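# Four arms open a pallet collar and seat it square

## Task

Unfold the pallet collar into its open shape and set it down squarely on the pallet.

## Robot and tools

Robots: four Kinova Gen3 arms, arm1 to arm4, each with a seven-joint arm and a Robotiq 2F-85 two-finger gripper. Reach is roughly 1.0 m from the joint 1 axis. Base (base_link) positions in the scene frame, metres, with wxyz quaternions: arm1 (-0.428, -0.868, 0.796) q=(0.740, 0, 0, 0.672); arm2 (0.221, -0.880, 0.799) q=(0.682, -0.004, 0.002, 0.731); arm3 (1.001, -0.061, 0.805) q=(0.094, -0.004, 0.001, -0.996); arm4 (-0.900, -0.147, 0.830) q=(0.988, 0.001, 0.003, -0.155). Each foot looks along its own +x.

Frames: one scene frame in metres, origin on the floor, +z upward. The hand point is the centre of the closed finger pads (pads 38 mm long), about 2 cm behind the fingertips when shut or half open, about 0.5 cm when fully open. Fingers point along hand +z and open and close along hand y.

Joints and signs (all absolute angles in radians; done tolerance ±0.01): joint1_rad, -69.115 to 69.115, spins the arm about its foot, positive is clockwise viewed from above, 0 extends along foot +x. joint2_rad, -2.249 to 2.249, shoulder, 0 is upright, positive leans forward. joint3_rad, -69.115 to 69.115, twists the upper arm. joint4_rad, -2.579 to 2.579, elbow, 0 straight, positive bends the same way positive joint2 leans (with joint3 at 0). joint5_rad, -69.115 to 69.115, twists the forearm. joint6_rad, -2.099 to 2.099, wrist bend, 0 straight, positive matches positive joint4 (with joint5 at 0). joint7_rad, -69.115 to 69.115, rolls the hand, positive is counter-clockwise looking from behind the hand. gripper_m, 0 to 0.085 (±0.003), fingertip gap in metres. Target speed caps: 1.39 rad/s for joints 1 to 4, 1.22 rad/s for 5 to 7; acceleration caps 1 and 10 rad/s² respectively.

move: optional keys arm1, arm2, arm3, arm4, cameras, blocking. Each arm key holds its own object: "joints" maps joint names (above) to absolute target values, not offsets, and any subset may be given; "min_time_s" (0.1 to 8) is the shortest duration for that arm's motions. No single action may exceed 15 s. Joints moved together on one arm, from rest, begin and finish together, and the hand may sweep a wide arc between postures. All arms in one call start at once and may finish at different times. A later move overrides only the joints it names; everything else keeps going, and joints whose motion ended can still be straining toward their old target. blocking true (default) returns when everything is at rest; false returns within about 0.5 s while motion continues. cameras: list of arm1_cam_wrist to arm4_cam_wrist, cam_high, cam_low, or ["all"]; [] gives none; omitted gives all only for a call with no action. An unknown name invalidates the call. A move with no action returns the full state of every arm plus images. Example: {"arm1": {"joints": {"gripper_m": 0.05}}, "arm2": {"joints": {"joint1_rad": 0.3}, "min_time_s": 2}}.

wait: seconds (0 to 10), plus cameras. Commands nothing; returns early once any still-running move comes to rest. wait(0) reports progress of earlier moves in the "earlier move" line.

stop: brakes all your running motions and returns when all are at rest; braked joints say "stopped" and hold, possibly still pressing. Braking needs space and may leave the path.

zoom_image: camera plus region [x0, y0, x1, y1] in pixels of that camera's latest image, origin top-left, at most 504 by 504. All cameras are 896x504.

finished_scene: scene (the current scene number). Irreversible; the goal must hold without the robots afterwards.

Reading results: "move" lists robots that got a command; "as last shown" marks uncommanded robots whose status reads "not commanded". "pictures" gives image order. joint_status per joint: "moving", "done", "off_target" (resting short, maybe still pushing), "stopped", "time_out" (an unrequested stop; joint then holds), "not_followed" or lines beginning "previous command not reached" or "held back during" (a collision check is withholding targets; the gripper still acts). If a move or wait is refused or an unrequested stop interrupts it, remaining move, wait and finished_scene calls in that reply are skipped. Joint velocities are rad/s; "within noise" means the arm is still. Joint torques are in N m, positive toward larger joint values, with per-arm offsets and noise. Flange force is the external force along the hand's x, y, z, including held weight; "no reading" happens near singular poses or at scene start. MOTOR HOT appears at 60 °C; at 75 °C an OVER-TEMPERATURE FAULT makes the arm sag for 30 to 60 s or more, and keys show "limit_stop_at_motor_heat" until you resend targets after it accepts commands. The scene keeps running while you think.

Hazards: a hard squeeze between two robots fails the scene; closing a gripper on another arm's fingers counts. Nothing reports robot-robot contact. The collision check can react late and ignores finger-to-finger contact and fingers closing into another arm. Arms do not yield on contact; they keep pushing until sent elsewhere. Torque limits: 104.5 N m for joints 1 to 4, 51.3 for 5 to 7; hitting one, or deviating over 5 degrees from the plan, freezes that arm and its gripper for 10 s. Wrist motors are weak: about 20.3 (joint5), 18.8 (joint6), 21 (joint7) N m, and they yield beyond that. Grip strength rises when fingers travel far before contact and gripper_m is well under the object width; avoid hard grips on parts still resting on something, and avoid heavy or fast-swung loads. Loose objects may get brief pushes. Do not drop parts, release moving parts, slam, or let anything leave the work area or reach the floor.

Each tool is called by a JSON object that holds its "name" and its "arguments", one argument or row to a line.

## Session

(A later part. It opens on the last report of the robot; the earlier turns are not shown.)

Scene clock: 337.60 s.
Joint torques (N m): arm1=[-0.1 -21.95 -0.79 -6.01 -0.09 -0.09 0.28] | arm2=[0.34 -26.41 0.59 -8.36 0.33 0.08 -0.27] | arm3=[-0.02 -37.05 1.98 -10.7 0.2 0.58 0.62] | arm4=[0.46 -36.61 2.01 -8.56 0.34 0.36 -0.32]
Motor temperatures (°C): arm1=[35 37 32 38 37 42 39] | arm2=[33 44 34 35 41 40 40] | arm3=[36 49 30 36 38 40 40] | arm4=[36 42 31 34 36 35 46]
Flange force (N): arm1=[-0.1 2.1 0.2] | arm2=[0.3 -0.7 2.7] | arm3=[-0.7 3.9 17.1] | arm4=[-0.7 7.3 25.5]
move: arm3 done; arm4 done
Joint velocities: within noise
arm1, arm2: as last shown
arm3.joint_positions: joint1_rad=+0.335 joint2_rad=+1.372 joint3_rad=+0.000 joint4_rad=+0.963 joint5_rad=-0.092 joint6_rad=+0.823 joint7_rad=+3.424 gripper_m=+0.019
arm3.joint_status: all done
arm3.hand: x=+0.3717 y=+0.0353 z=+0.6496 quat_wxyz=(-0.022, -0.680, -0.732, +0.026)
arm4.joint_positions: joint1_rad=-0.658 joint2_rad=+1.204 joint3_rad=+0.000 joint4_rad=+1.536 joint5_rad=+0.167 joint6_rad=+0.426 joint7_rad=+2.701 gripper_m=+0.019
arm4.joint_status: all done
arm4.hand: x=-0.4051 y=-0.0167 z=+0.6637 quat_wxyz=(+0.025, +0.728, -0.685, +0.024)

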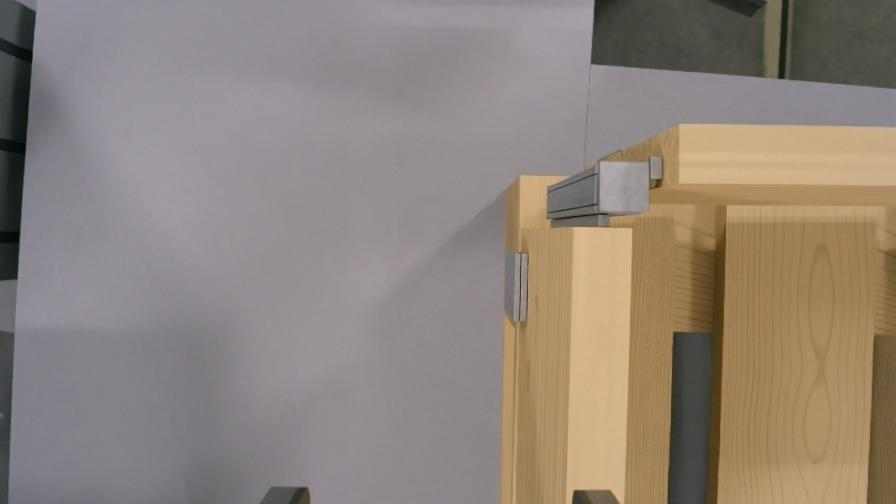

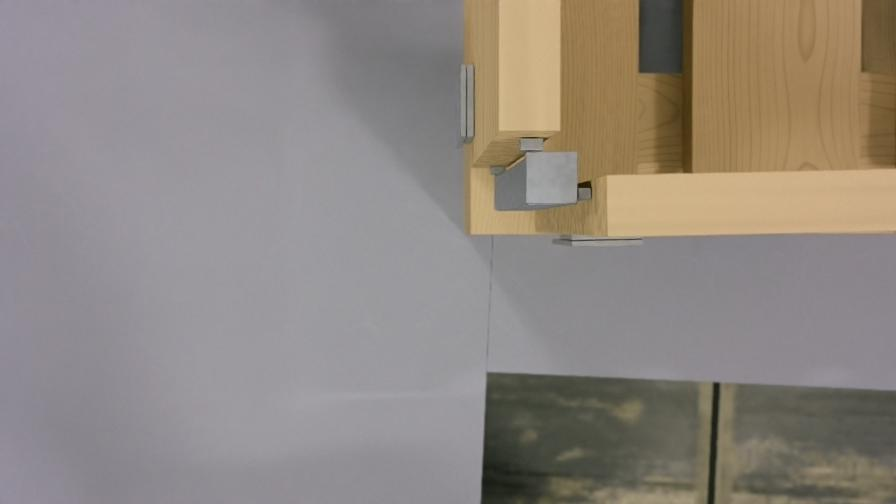

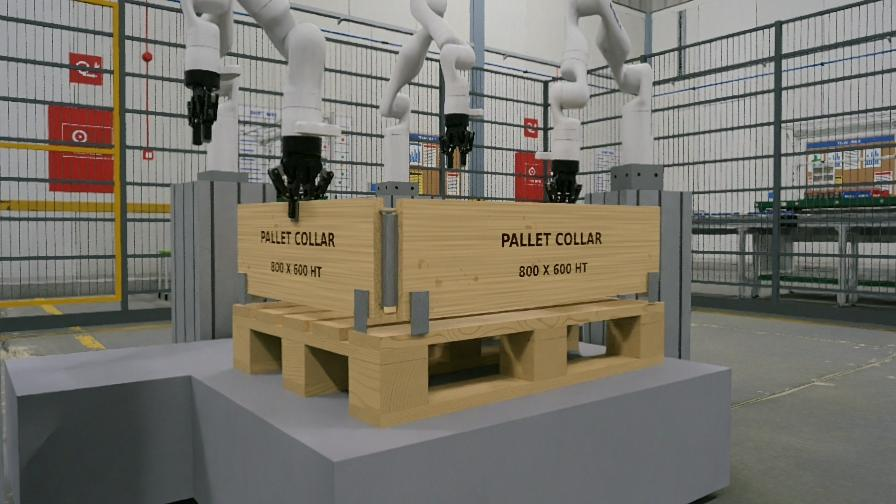

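{"name": "move", "arguments": {
  "arm3": {"joints":{"joint1_rad":0.335,"joint2_rad":1.3819,"joint4_rad":0.9568,"joint5_rad":-0.0926,"joint6_rad":0.8189,"joint7_rad":3.4246},"min_time_s":0.8},
  "arm4": {"joints":{"joint1_rad":-0.6581,"joint2_rad":1.2148,"joint4_rad":1.5303,"joint5_rad":0.1694,"joint6_rad":0.4201,"joint7_rad":2.699},"min_time_s":0.8},
  "cameras": ["arm1_cam_wrist", "arm2_cam_wrist", "cam_low"]
}}

{"name": "zoom_image", "arguments": {
  "camera": "cam_low",
  "region": [340, 280, 450, 390]
}}

{"name": "zoom_image", "arguments": {
  "camera": "cam_low",
  "region": [620, 260, 680, 320]
}}

{"name": "zoom_image", "arguments": {
  "camera": "cam_low",
  "region": [225, 265, 285, 325]
}}

{"name": "zoom_image", "arguments": {
  "camera": "arm1_cam_wrist",
  "region": [480, 100, 780, 400]
}}

{"name": "zoom_image", "arguments": {
  "camera": "arm2_cam_wrist",
  "region": [430, 30, 680, 280]
}}

Scene clock: 350.67 s.
Joint torques (N m): arm1=[-0.05 -21.93 -0.75 -5.97 -0.09 -0.08 0.22] | arm2=[0.35 -26.42 0.59 -8.3 0.35 0.08 -0.26] | arm3=[0.61 -35.89 2.51 -10.2 0.38 0.57 0.57] | arm4=[0.34 -36.36 1.97 -8.33 0.44 0.54 -0.25]
Motor temperatures (°C): arm1=[35 37 32 38 37 42 39] | arm2=[33 44 34 35 41 40 40] | arm3=[36 49 30 36 38 40 40] | arm4=[36 42 31 34 36 35 46]
Flange force (N): arm1=[-0.1 2.2 0.2] | arm2=[0.2 -0.4 2.7] | arm3=[-1.7 3.6 15.3] | arm4=[-0.5 7.5 25.2]
move: arm3 done; arm4 done
Joint velocities: within noise
arm1, arm2: as last shown
arm3.joint_positions: joint1_rad=+0.335 joint2_rad=+1.382 joint3_rad=+0.000 joint4_rad=+0.957 joint5_rad=-0.093 joint6_rad=+0.819 joint7_rad=+3.425 gripper_m=+0.019
arm3.joint_status: all done
arm3.hand: x=+0.3717 y=+0.0353 z=+0.6447 quat_wxyz=(-0.022, -0.680, -0.732, +0.026)
arm4.joint_positions: joint1_rad=-0.658 joint2_rad=+1.215 joint3_rad=+0.000 joint4_rad=+1.530 joint5_rad=+0.169 joint6_rad=+0.420 joint7_rad=+2.699 gripper_m=+0.019
arm4.joint_status: all done
arm4.hand: x=-0.4051 y=-0.0167 z=+0.6587 quat_wxyz=(+0.025, +0.728, -0.685, +0.024)

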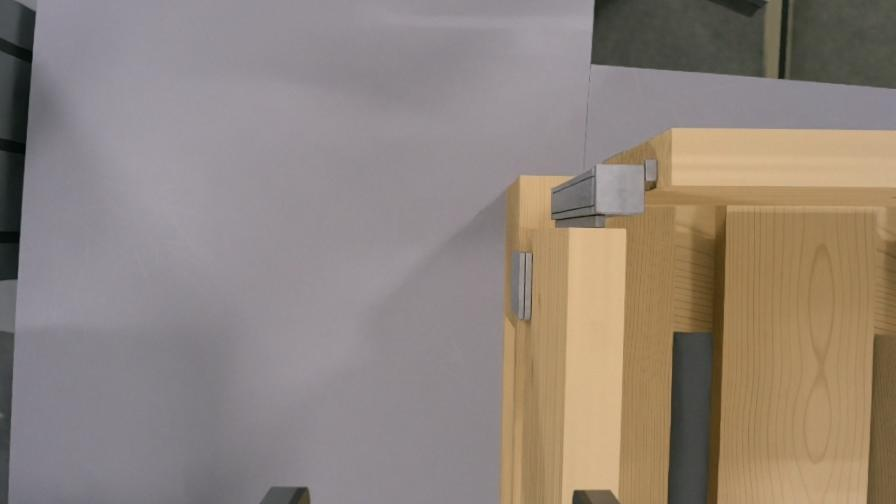

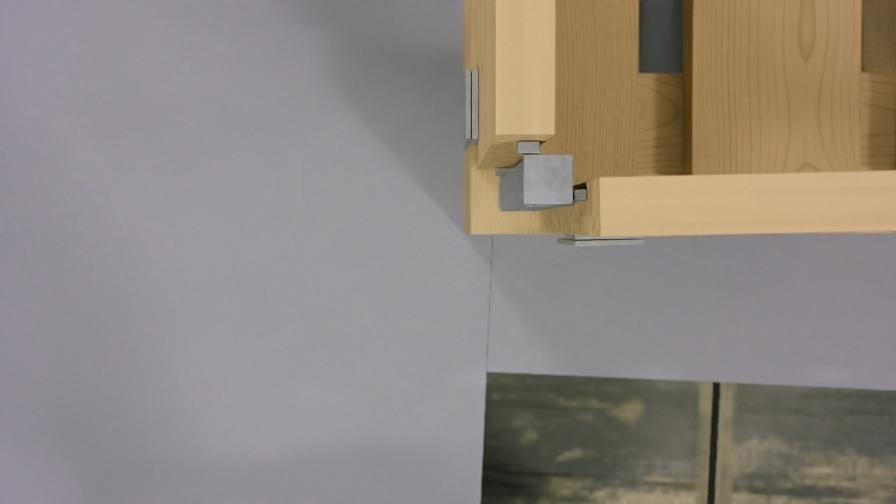

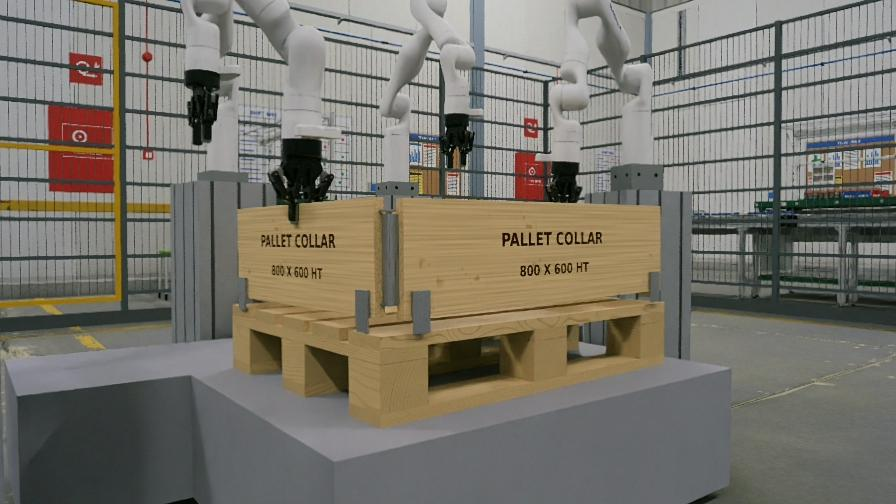

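Scaled by 4.582 from the camera's image (finer frame: 1280x720).

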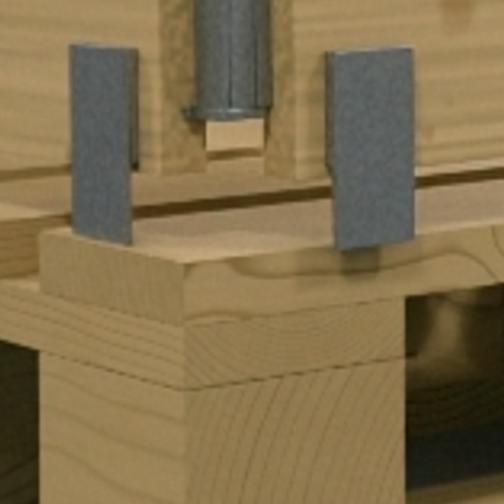

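Scaled by 8.400 from the camera's image (finer frame: 1280x720).

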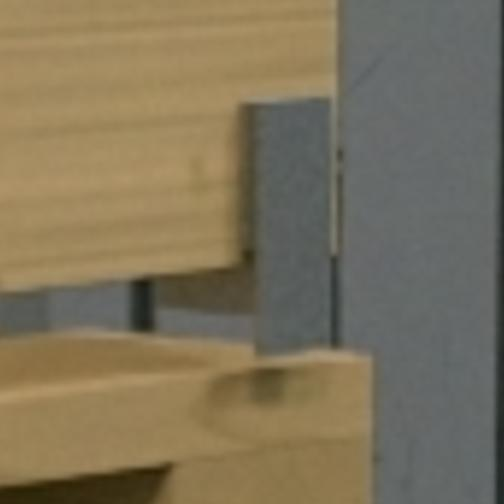

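Scaled by 8.400 from the camera's image (finer frame: 1280x720).

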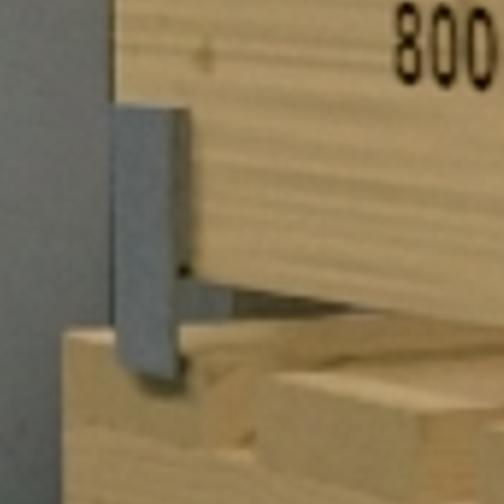

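Scaled by 1.680 from the camera's image (finer frame: 1280x720).

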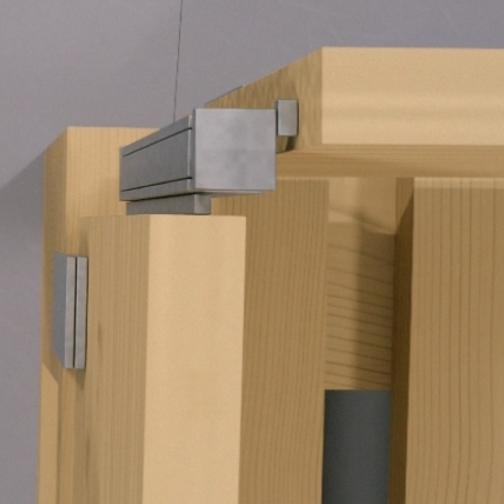

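Scaled by 2.016 from the camera's image (finer frame: 1280x720).

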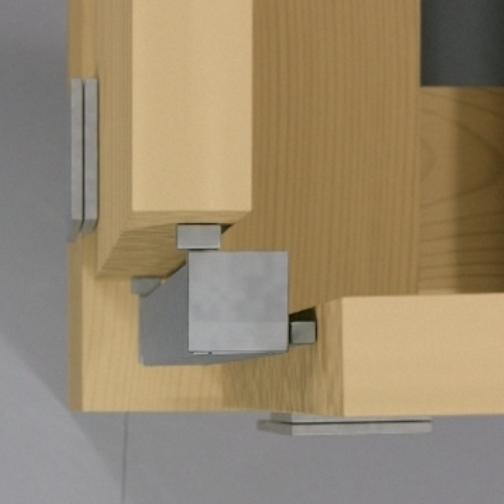

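{"name": "move", "arguments": {
  "arm3": {"joints":{"joint1_rad":0.3296,"joint2_rad":1.3487,"joint4_rad":0.9972,"joint5_rad":-0.0932,"joint6_rad":0.8116,"joint7_rad":3.4001},"min_time_s":1.2},
  "arm4": {"joints":{"joint1_rad":-0.6484,"joint2_rad":1.191,"joint4_rad":1.533,"joint5_rad":0.1612,"joint6_rad":0.441,"joint7_rad":2.6975},"min_time_s":1.2},
  "cameras": ["arm1_cam_wrist", "arm2_cam_wrist", "arm3_cam_wrist", "arm4_cam_wrist", "cam_low"]
}}

{"name": "zoom_image", "arguments": {
  "camera": "cam_low",
  "region": [340, 280, 450, 390]
}}

{"name": "zoom_image", "arguments": {
  "camera": "arm1_cam_wrist",
  "region": [480, 100, 780, 400]
}}

{"name": "zoom_image", "arguments": {
  "camera": "arm2_cam_wrist",
  "region": [430, 30, 680, 280]
}}

Scene clock: 367.80 s.
Joint torques (N m): arm1=[-0.01 -22.03 -0.76 -5.99 -0.14 -0.06 0.26] | arm2=[0.32 -26.41 0.62 -8.39 0.36 0.04 -0.23] | arm3=[-0.97 -39.5 2.25 -10.59 0.61 1.41 0.64] | arm4=[0.62 -35.89 1.84 -7.62 0.06 1.02 -0.53]
Motor temperatures (°C): arm1=[35 37 32 38 37 42 39] | arm2=[33 44 34 35 41 40 40] | arm3=[36 49 30 36 38 40 40] | arm4=[36 42 31 34 36 35 46]
Flange force (N): arm1=[0.0 2.3 0.4] | arm2=[0.4 -0.8 2.7] | arm3=[1.7 1.9 23.1] | arm4=[-0.9 5.4 25.8]
move: arm3 done; arm4 done
Joint velocities: within noise
arm1, arm2: as last shown
arm3.joint_positions: joint1_rad=+0.330 joint2_rad=+1.349 joint3_rad=+0.000 joint4_rad=+0.997 joint5_rad=-0.093 joint6_rad=+0.812 joint7_rad=+3.400 gripper_m=+0.019
arm3.joint_status: all done
arm3.hand: x=+0.3756 y=+0.0313 z=+0.6567 quat_wxyz=(-0.022, -0.688, -0.725, +0.026)
arm4.joint_positions: joint1_rad=-0.648 joint2_rad=+1.191 joint3_rad=+0.000 joint4_rad=+1.533 joint5_rad=+0.161 joint6_rad=+0.441 joint7_rad=+2.697 gripper_m=+0.019
arm4.joint_status: all done
arm4.hand: x=-0.4015 y=-0.0206 z=+0.6707 quat_wxyz=(+0.025, +0.721, -0.692, +0.024)

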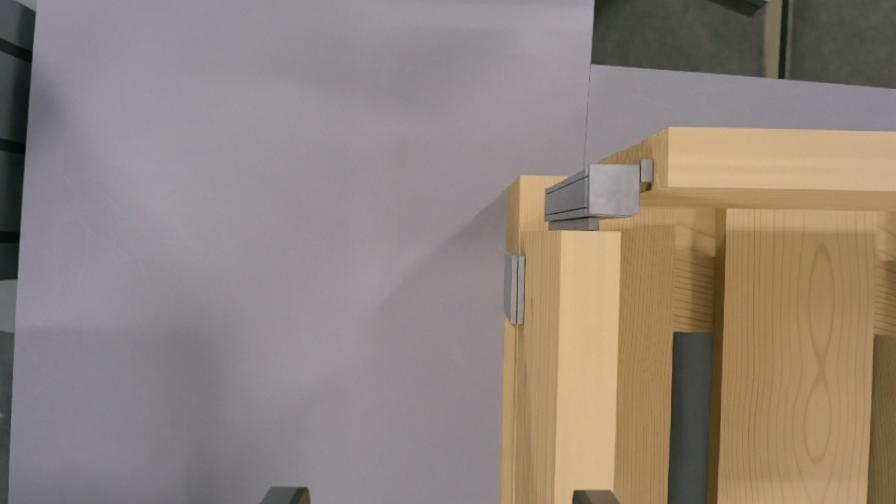

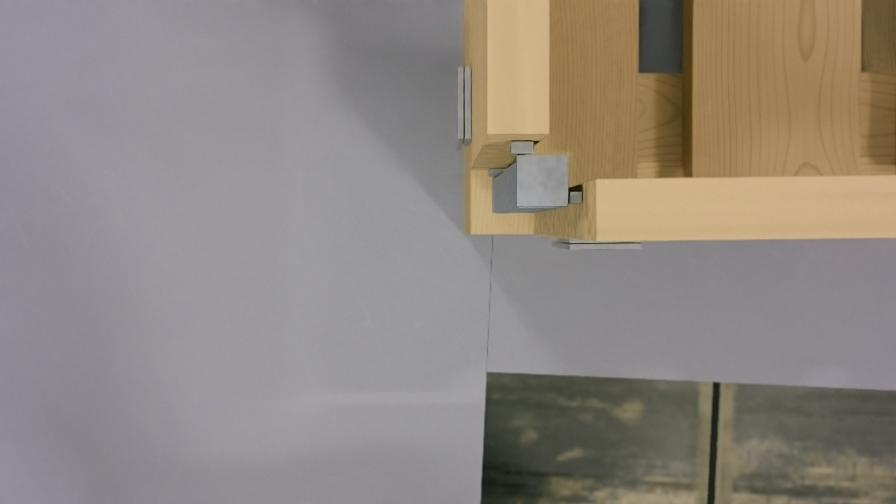

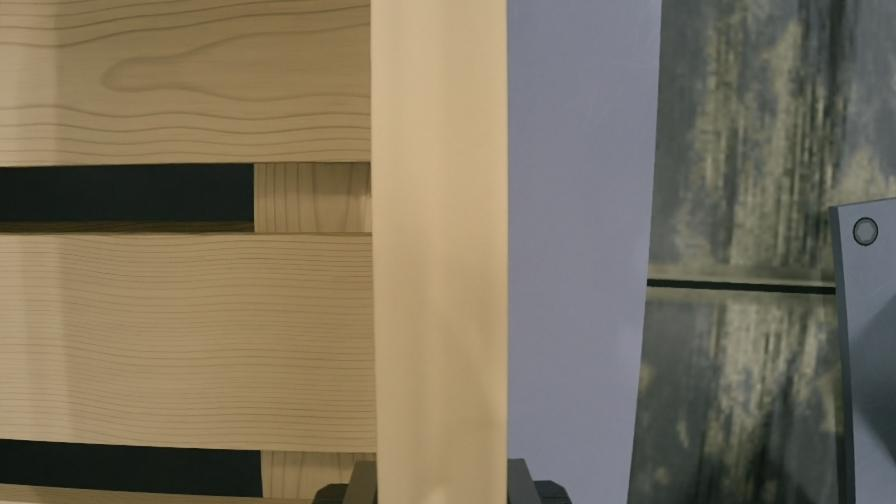

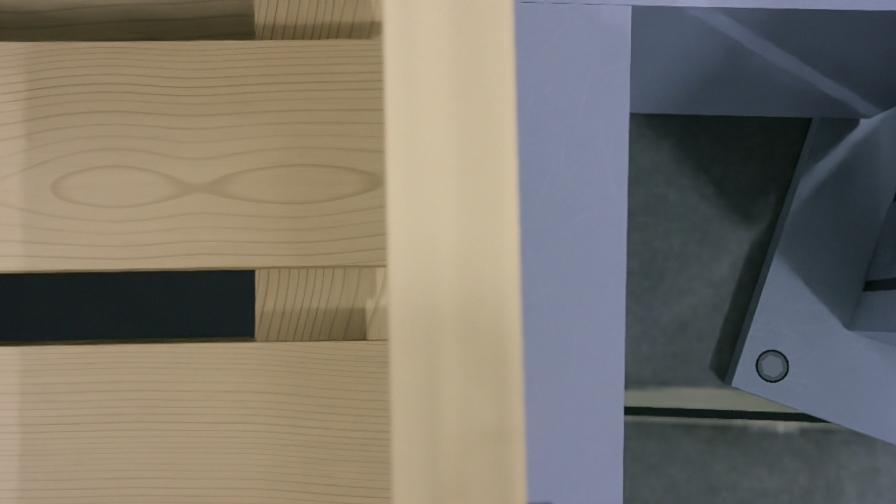

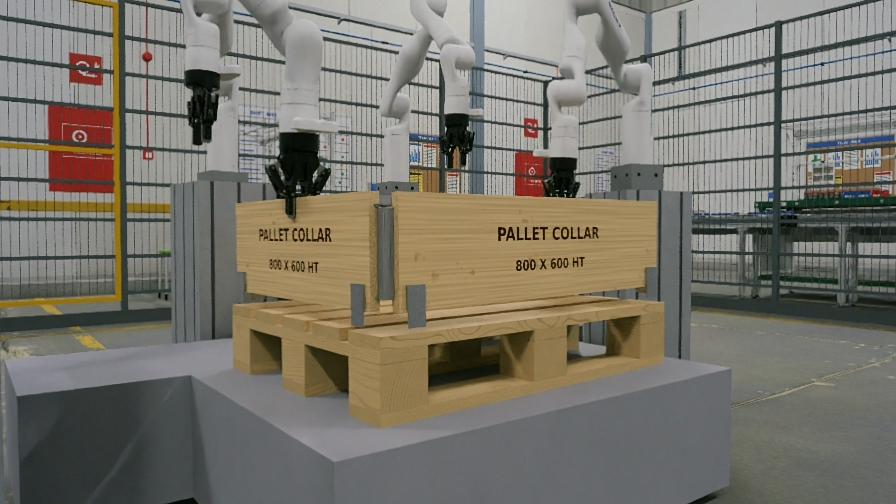

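Scaled by 4.582 from the camera's image (finer frame: 1280x720).

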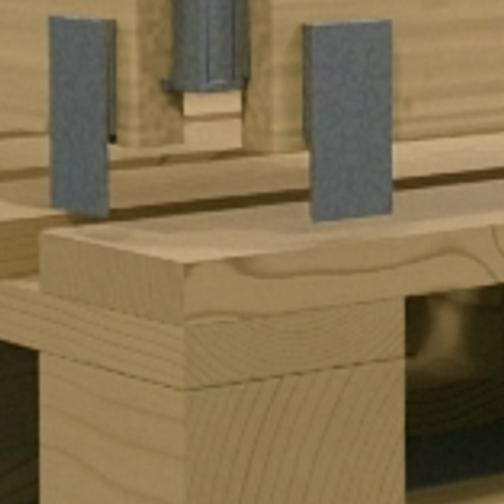

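Scaled by 1.680 from the camera's image (finer frame: 1280x720).

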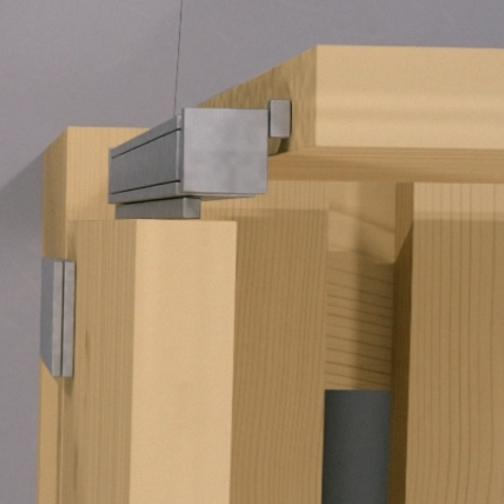

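Scaled by 2.016 from the camera's image (finer frame: 1280x720).

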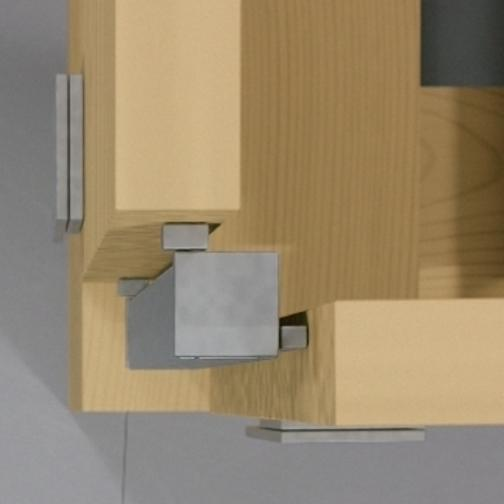

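{"name": "move", "arguments": {
  "arm3": {"joints":{"joint1_rad":0.3316,"joint2_rad":1.3596,"joint4_rad":0.983,"joint5_rad":-0.0929,"joint6_rad":0.815,"joint7_rad":3.3917},"min_time_s":1.0},
  "arm4": {"joints":{"joint1_rad":-0.6521,"joint2_rad":1.198,"joint4_rad":1.5332,"joint5_rad":0.1639,"joint6_rad":0.4338,"joint7_rad":2.6809},"min_time_s":1.0},
  "cameras": ["arm1_cam_wrist", "arm2_cam_wrist", "arm3_cam_wrist", "arm4_cam_wrist", "cam_low"]
}}

{"name": "zoom_image", "arguments": {
  "camera": "cam_low",
  "region": [340, 280, 450, 390]
}}

{"name": "zoom_image", "arguments": {
  "camera": "cam_low",
  "region": [620, 260, 680, 320]
}}

{"name": "zoom_image", "arguments": {
  "camera": "cam_low",
  "region": [225, 265, 285, 325]
}}

{"name": "zoom_image", "arguments": {
  "camera": "arm1_cam_wrist",
  "region": [480, 100, 780, 400]
}}

{"name": "zoom_image", "arguments": {
  "camera": "arm2_cam_wrist",
  "region": [430, 30, 680, 280]
}}

Scene clock: 377.63 s.
Joint torques (N m): arm1=[-0.09 -21.88 -0.79 -6.02 -0.09 -0.06 0.27] | arm2=[0.36 -26.44 0.6 -8.35 0.35 0.07 -0.24] | arm3=[-0.52 -39.96 2.29 -10.95 0.39 1.13 0.26] | arm4=[0.26 -36.22 1.63 -8.01 0.38 0.69 -0.17]
Motor temperatures (°C): arm1=[35 36 32 38 37 42 39] | arm2=[33 44 34 35 41 40 40] | arm3=[36 50 30 36 38 40 40] | arm4=[36 43 31 34 36 35 46]
Flange force (N): arm1=[0.0 2.0 0.1] | arm2=[0.3 -0.5 2.8] | arm3=[1.6 2.1 23.2] | arm4=[-0.6 6.2 25.7]
move: arm3 done; arm4 done
Joint velocities: within noise
arm1, arm2: as last shown
arm3.joint_positions: joint1_rad=+0.332 joint2_rad=+1.360 joint3_rad=+0.000 joint4_rad=+0.983 joint5_rad=-0.093 joint6_rad=+0.815 joint7_rad=+3.392 gripper_m=+0.019
arm3.joint_status: all done
arm3.hand: x=+0.3741 y=+0.0328 z=+0.6529 quat_wxyz=(-0.022, -0.691, -0.722, +0.026)
arm4.joint_positions: joint1_rad=-0.652 joint2_rad=+1.198 joint3_rad=+0.000 joint4_rad=+1.533 joint5_rad=+0.164 joint6_rad=+0.434 joint7_rad=+2.681 gripper_m=+0.019
arm4.joint_status: all done
arm4.hand: x=-0.4029 y=-0.0191 z=+0.6670 quat_wxyz=(+0.024, +0.717, -0.696, +0.024)

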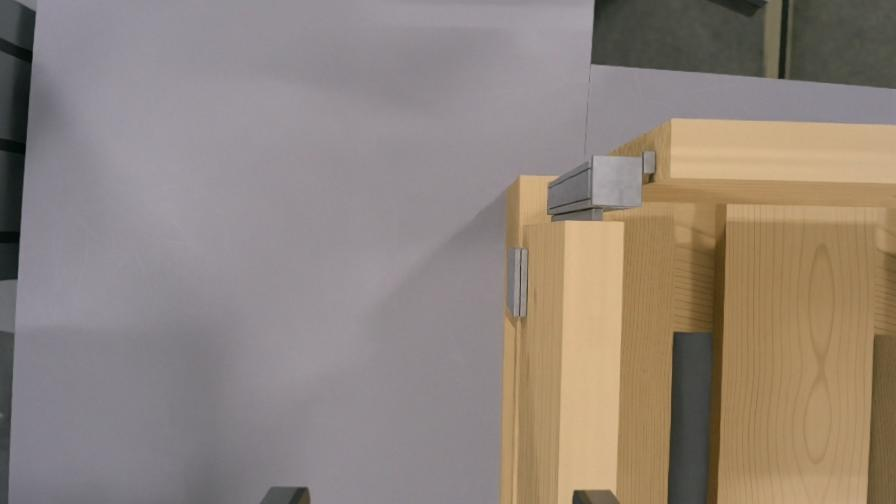

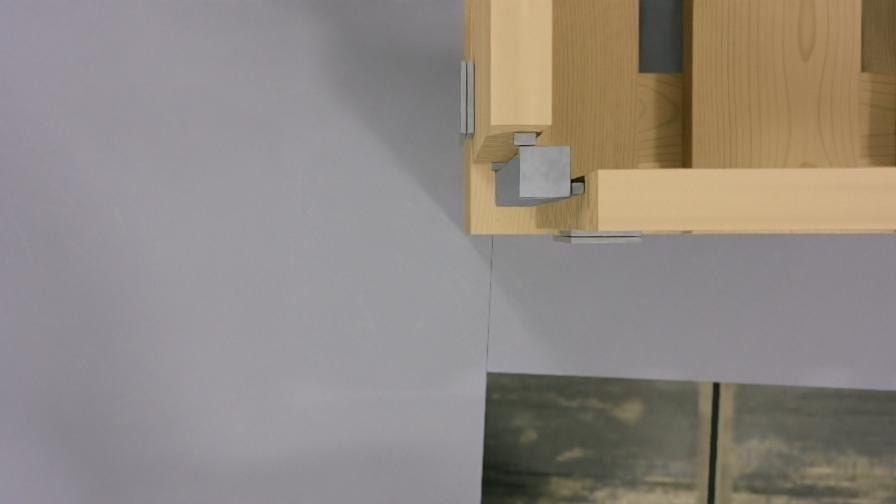

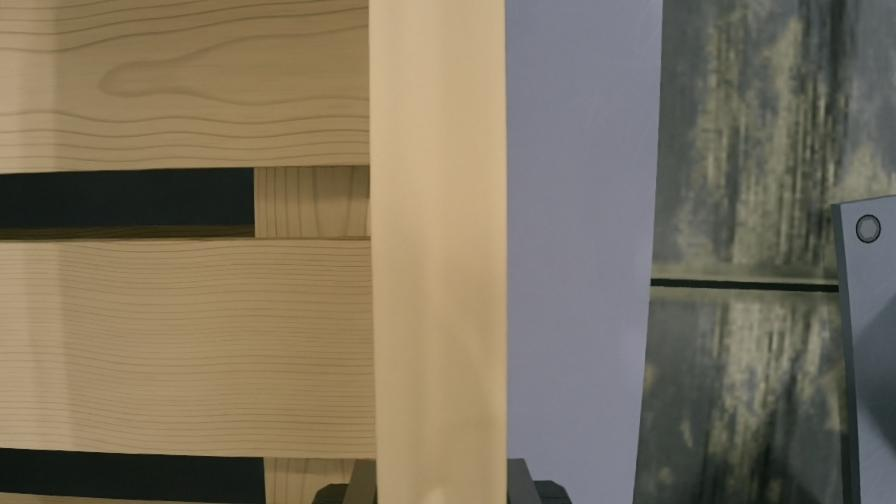

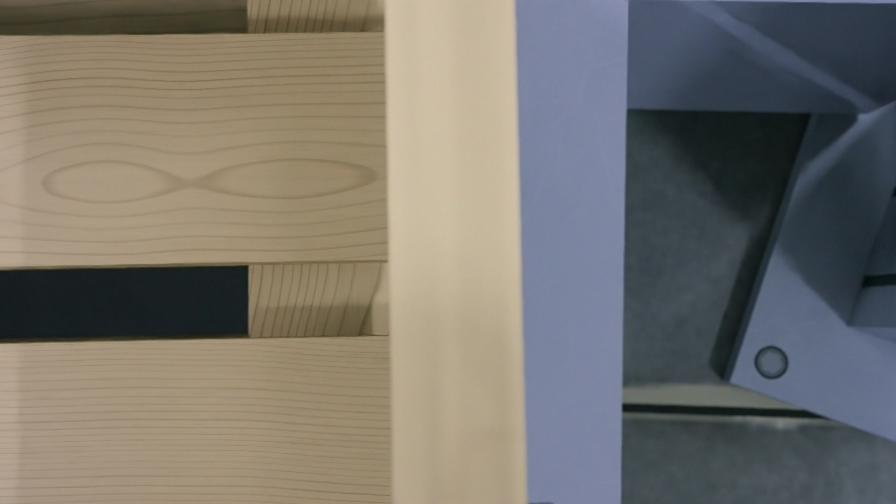

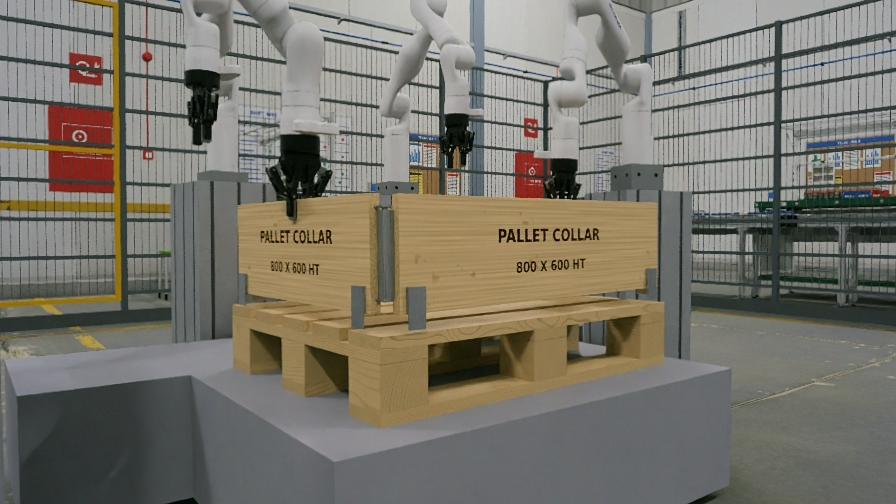

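Scaled by 4.582 from the camera's image (finer frame: 1280x720).

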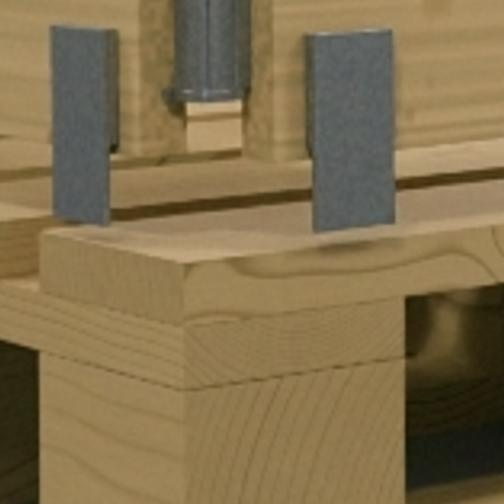

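Scaled by 8.400 from the camera's image (finer frame: 1280x720).

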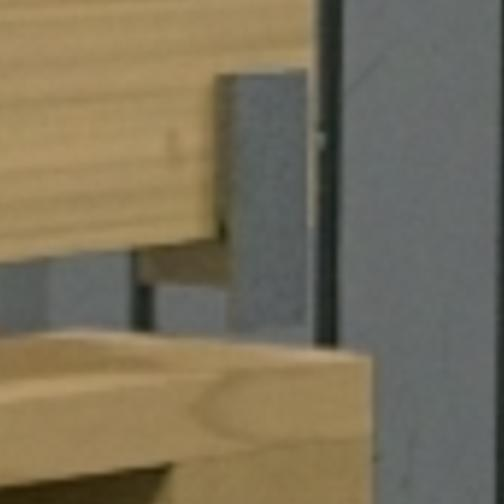

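Scaled by 8.400 from the camera's image (finer frame: 1280x720).

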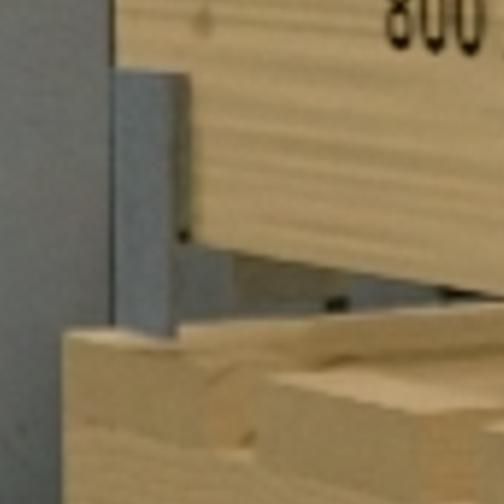

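Scaled by 1.680 from the camera's image (finer frame: 1280x720).

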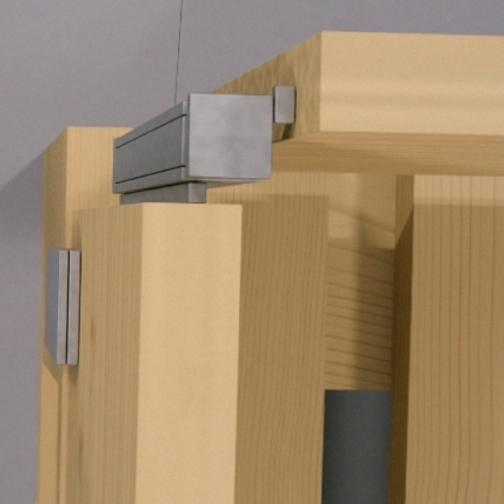

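Scaled by 2.016 from the camera's image (finer frame: 1280x720).

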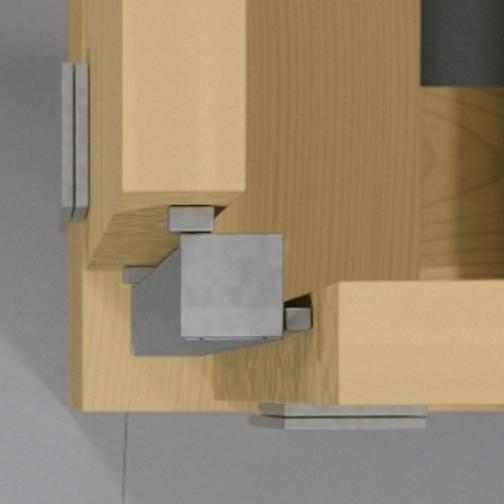

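{"name": "move", "arguments": {
  "arm3": {"joints":{"joint1_rad":0.3316,"joint2_rad":1.3717,"joint4_rad":0.9756,"joint5_rad":-0.0933,"joint6_rad":0.8103,"joint7_rad":3.3923},"min_time_s":0.8},
  "arm4": {"joints":{"joint1_rad":-0.6521,"joint2_rad":1.2112,"joint4_rad":1.5269,"joint5_rad":0.1666,"joint6_rad":0.427,"joint7_rad":2.678},"min_time_s":0.8},
  "cameras": ["arm1_cam_wrist", "arm2_cam_wrist", "cam_low"]
}}

{"name": "zoom_image", "arguments": {
  "camera": "cam_low",
  "region": [340, 280, 450, 390]
}}

{"name": "zoom_image", "arguments": {
  "camera": "cam_low",
  "region": [620, 260, 680, 320]
}}

{"name": "zoom_image", "arguments": {
  "camera": "cam_low",
  "region": [225, 265, 285, 325]
}}

Scene clock: 382.73 s.
Joint torques (N m): arm1=[-0.04 -21.97 -0.73 -6.02 -0.15 -0.05 0.27] | arm2=[0.37 -26.43 0.61 -8.33 0.37 0.07 -0.24] | arm3=[-0.51 -39.58 2.26 -10.35 0.48 1.49 0.41] | arm4=[0.28 -35.61 1.42 -7.14 0.12 1.08 -0.29]
Motor temperatures (°C): arm1=[35 36 32 38 37 42 39] | arm2=[33 44 34 35 41 40 40] | arm3=[36 50 30 36 38 40 40] | arm4=[36 43 31 34 36 35 46]
Flange force (N): arm1=[0.0 2.1 0.3] | arm2=[0.3 -0.5 2.8] | arm3=[1.5 1.0 23.3] | arm4=[-0.7 5.0 25.5]
move: arm3 done; arm4 done
Joint velocities: within noise
arm1, arm2: as last shown
arm3.joint_positions: joint1_rad=+0.332 joint2_rad=+1.372 joint3_rad=+0.000 joint4_rad=+0.976 joint5_rad=-0.093 joint6_rad=+0.810 joint7_rad=+3.392 gripper_m=+0.019
arm3.joint_status: all done
arm3.hand: x=+0.3740 y=+0.0329 z=+0.6469 quat_wxyz=(-0.022, -0.691, -0.722, +0.026)
arm4.joint_positions: joint1_rad=-0.652 joint2_rad=+1.211 joint3_rad=+0.000 joint4_rad=+1.527 joint5_rad=+0.167 joint6_rad=+0.427 joint7_rad=+2.678 gripper_m=+0.019
arm4.joint_status: all done
arm4.hand: x=-0.4030 y=-0.0191 z=+0.6610 quat_wxyz=(+0.024, +0.717, -0.696, +0.024)

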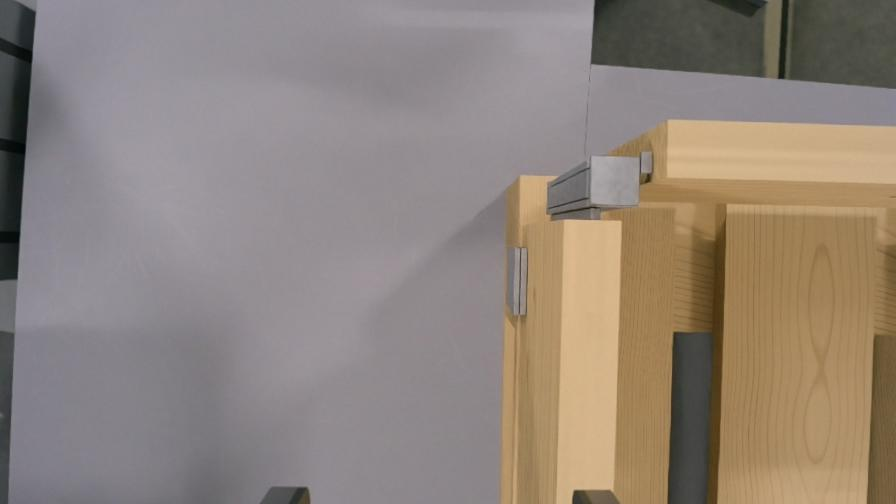

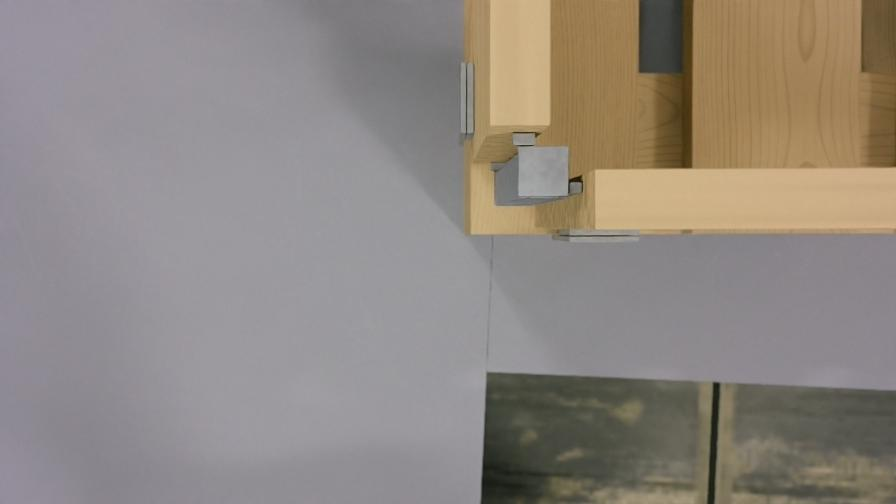

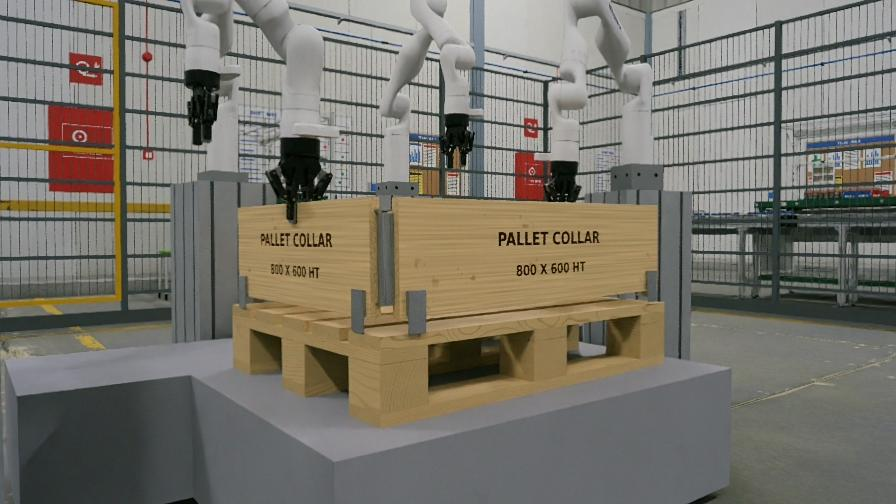

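Scaled by 4.582 from the camera's image (finer frame: 1280x720).

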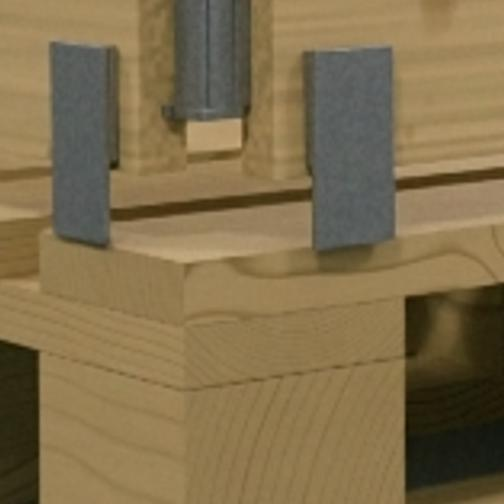

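Scaled by 8.400 from the camera's image (finer frame: 1280x720).

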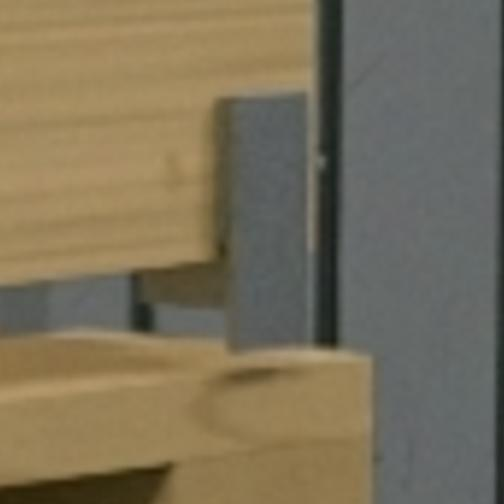

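Scaled by 8.400 from the camera's image (finer frame: 1280x720).

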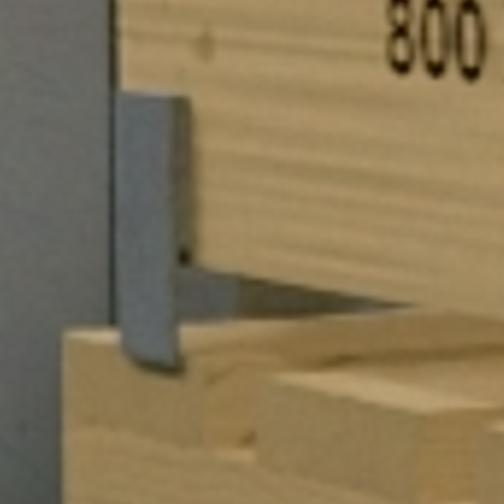

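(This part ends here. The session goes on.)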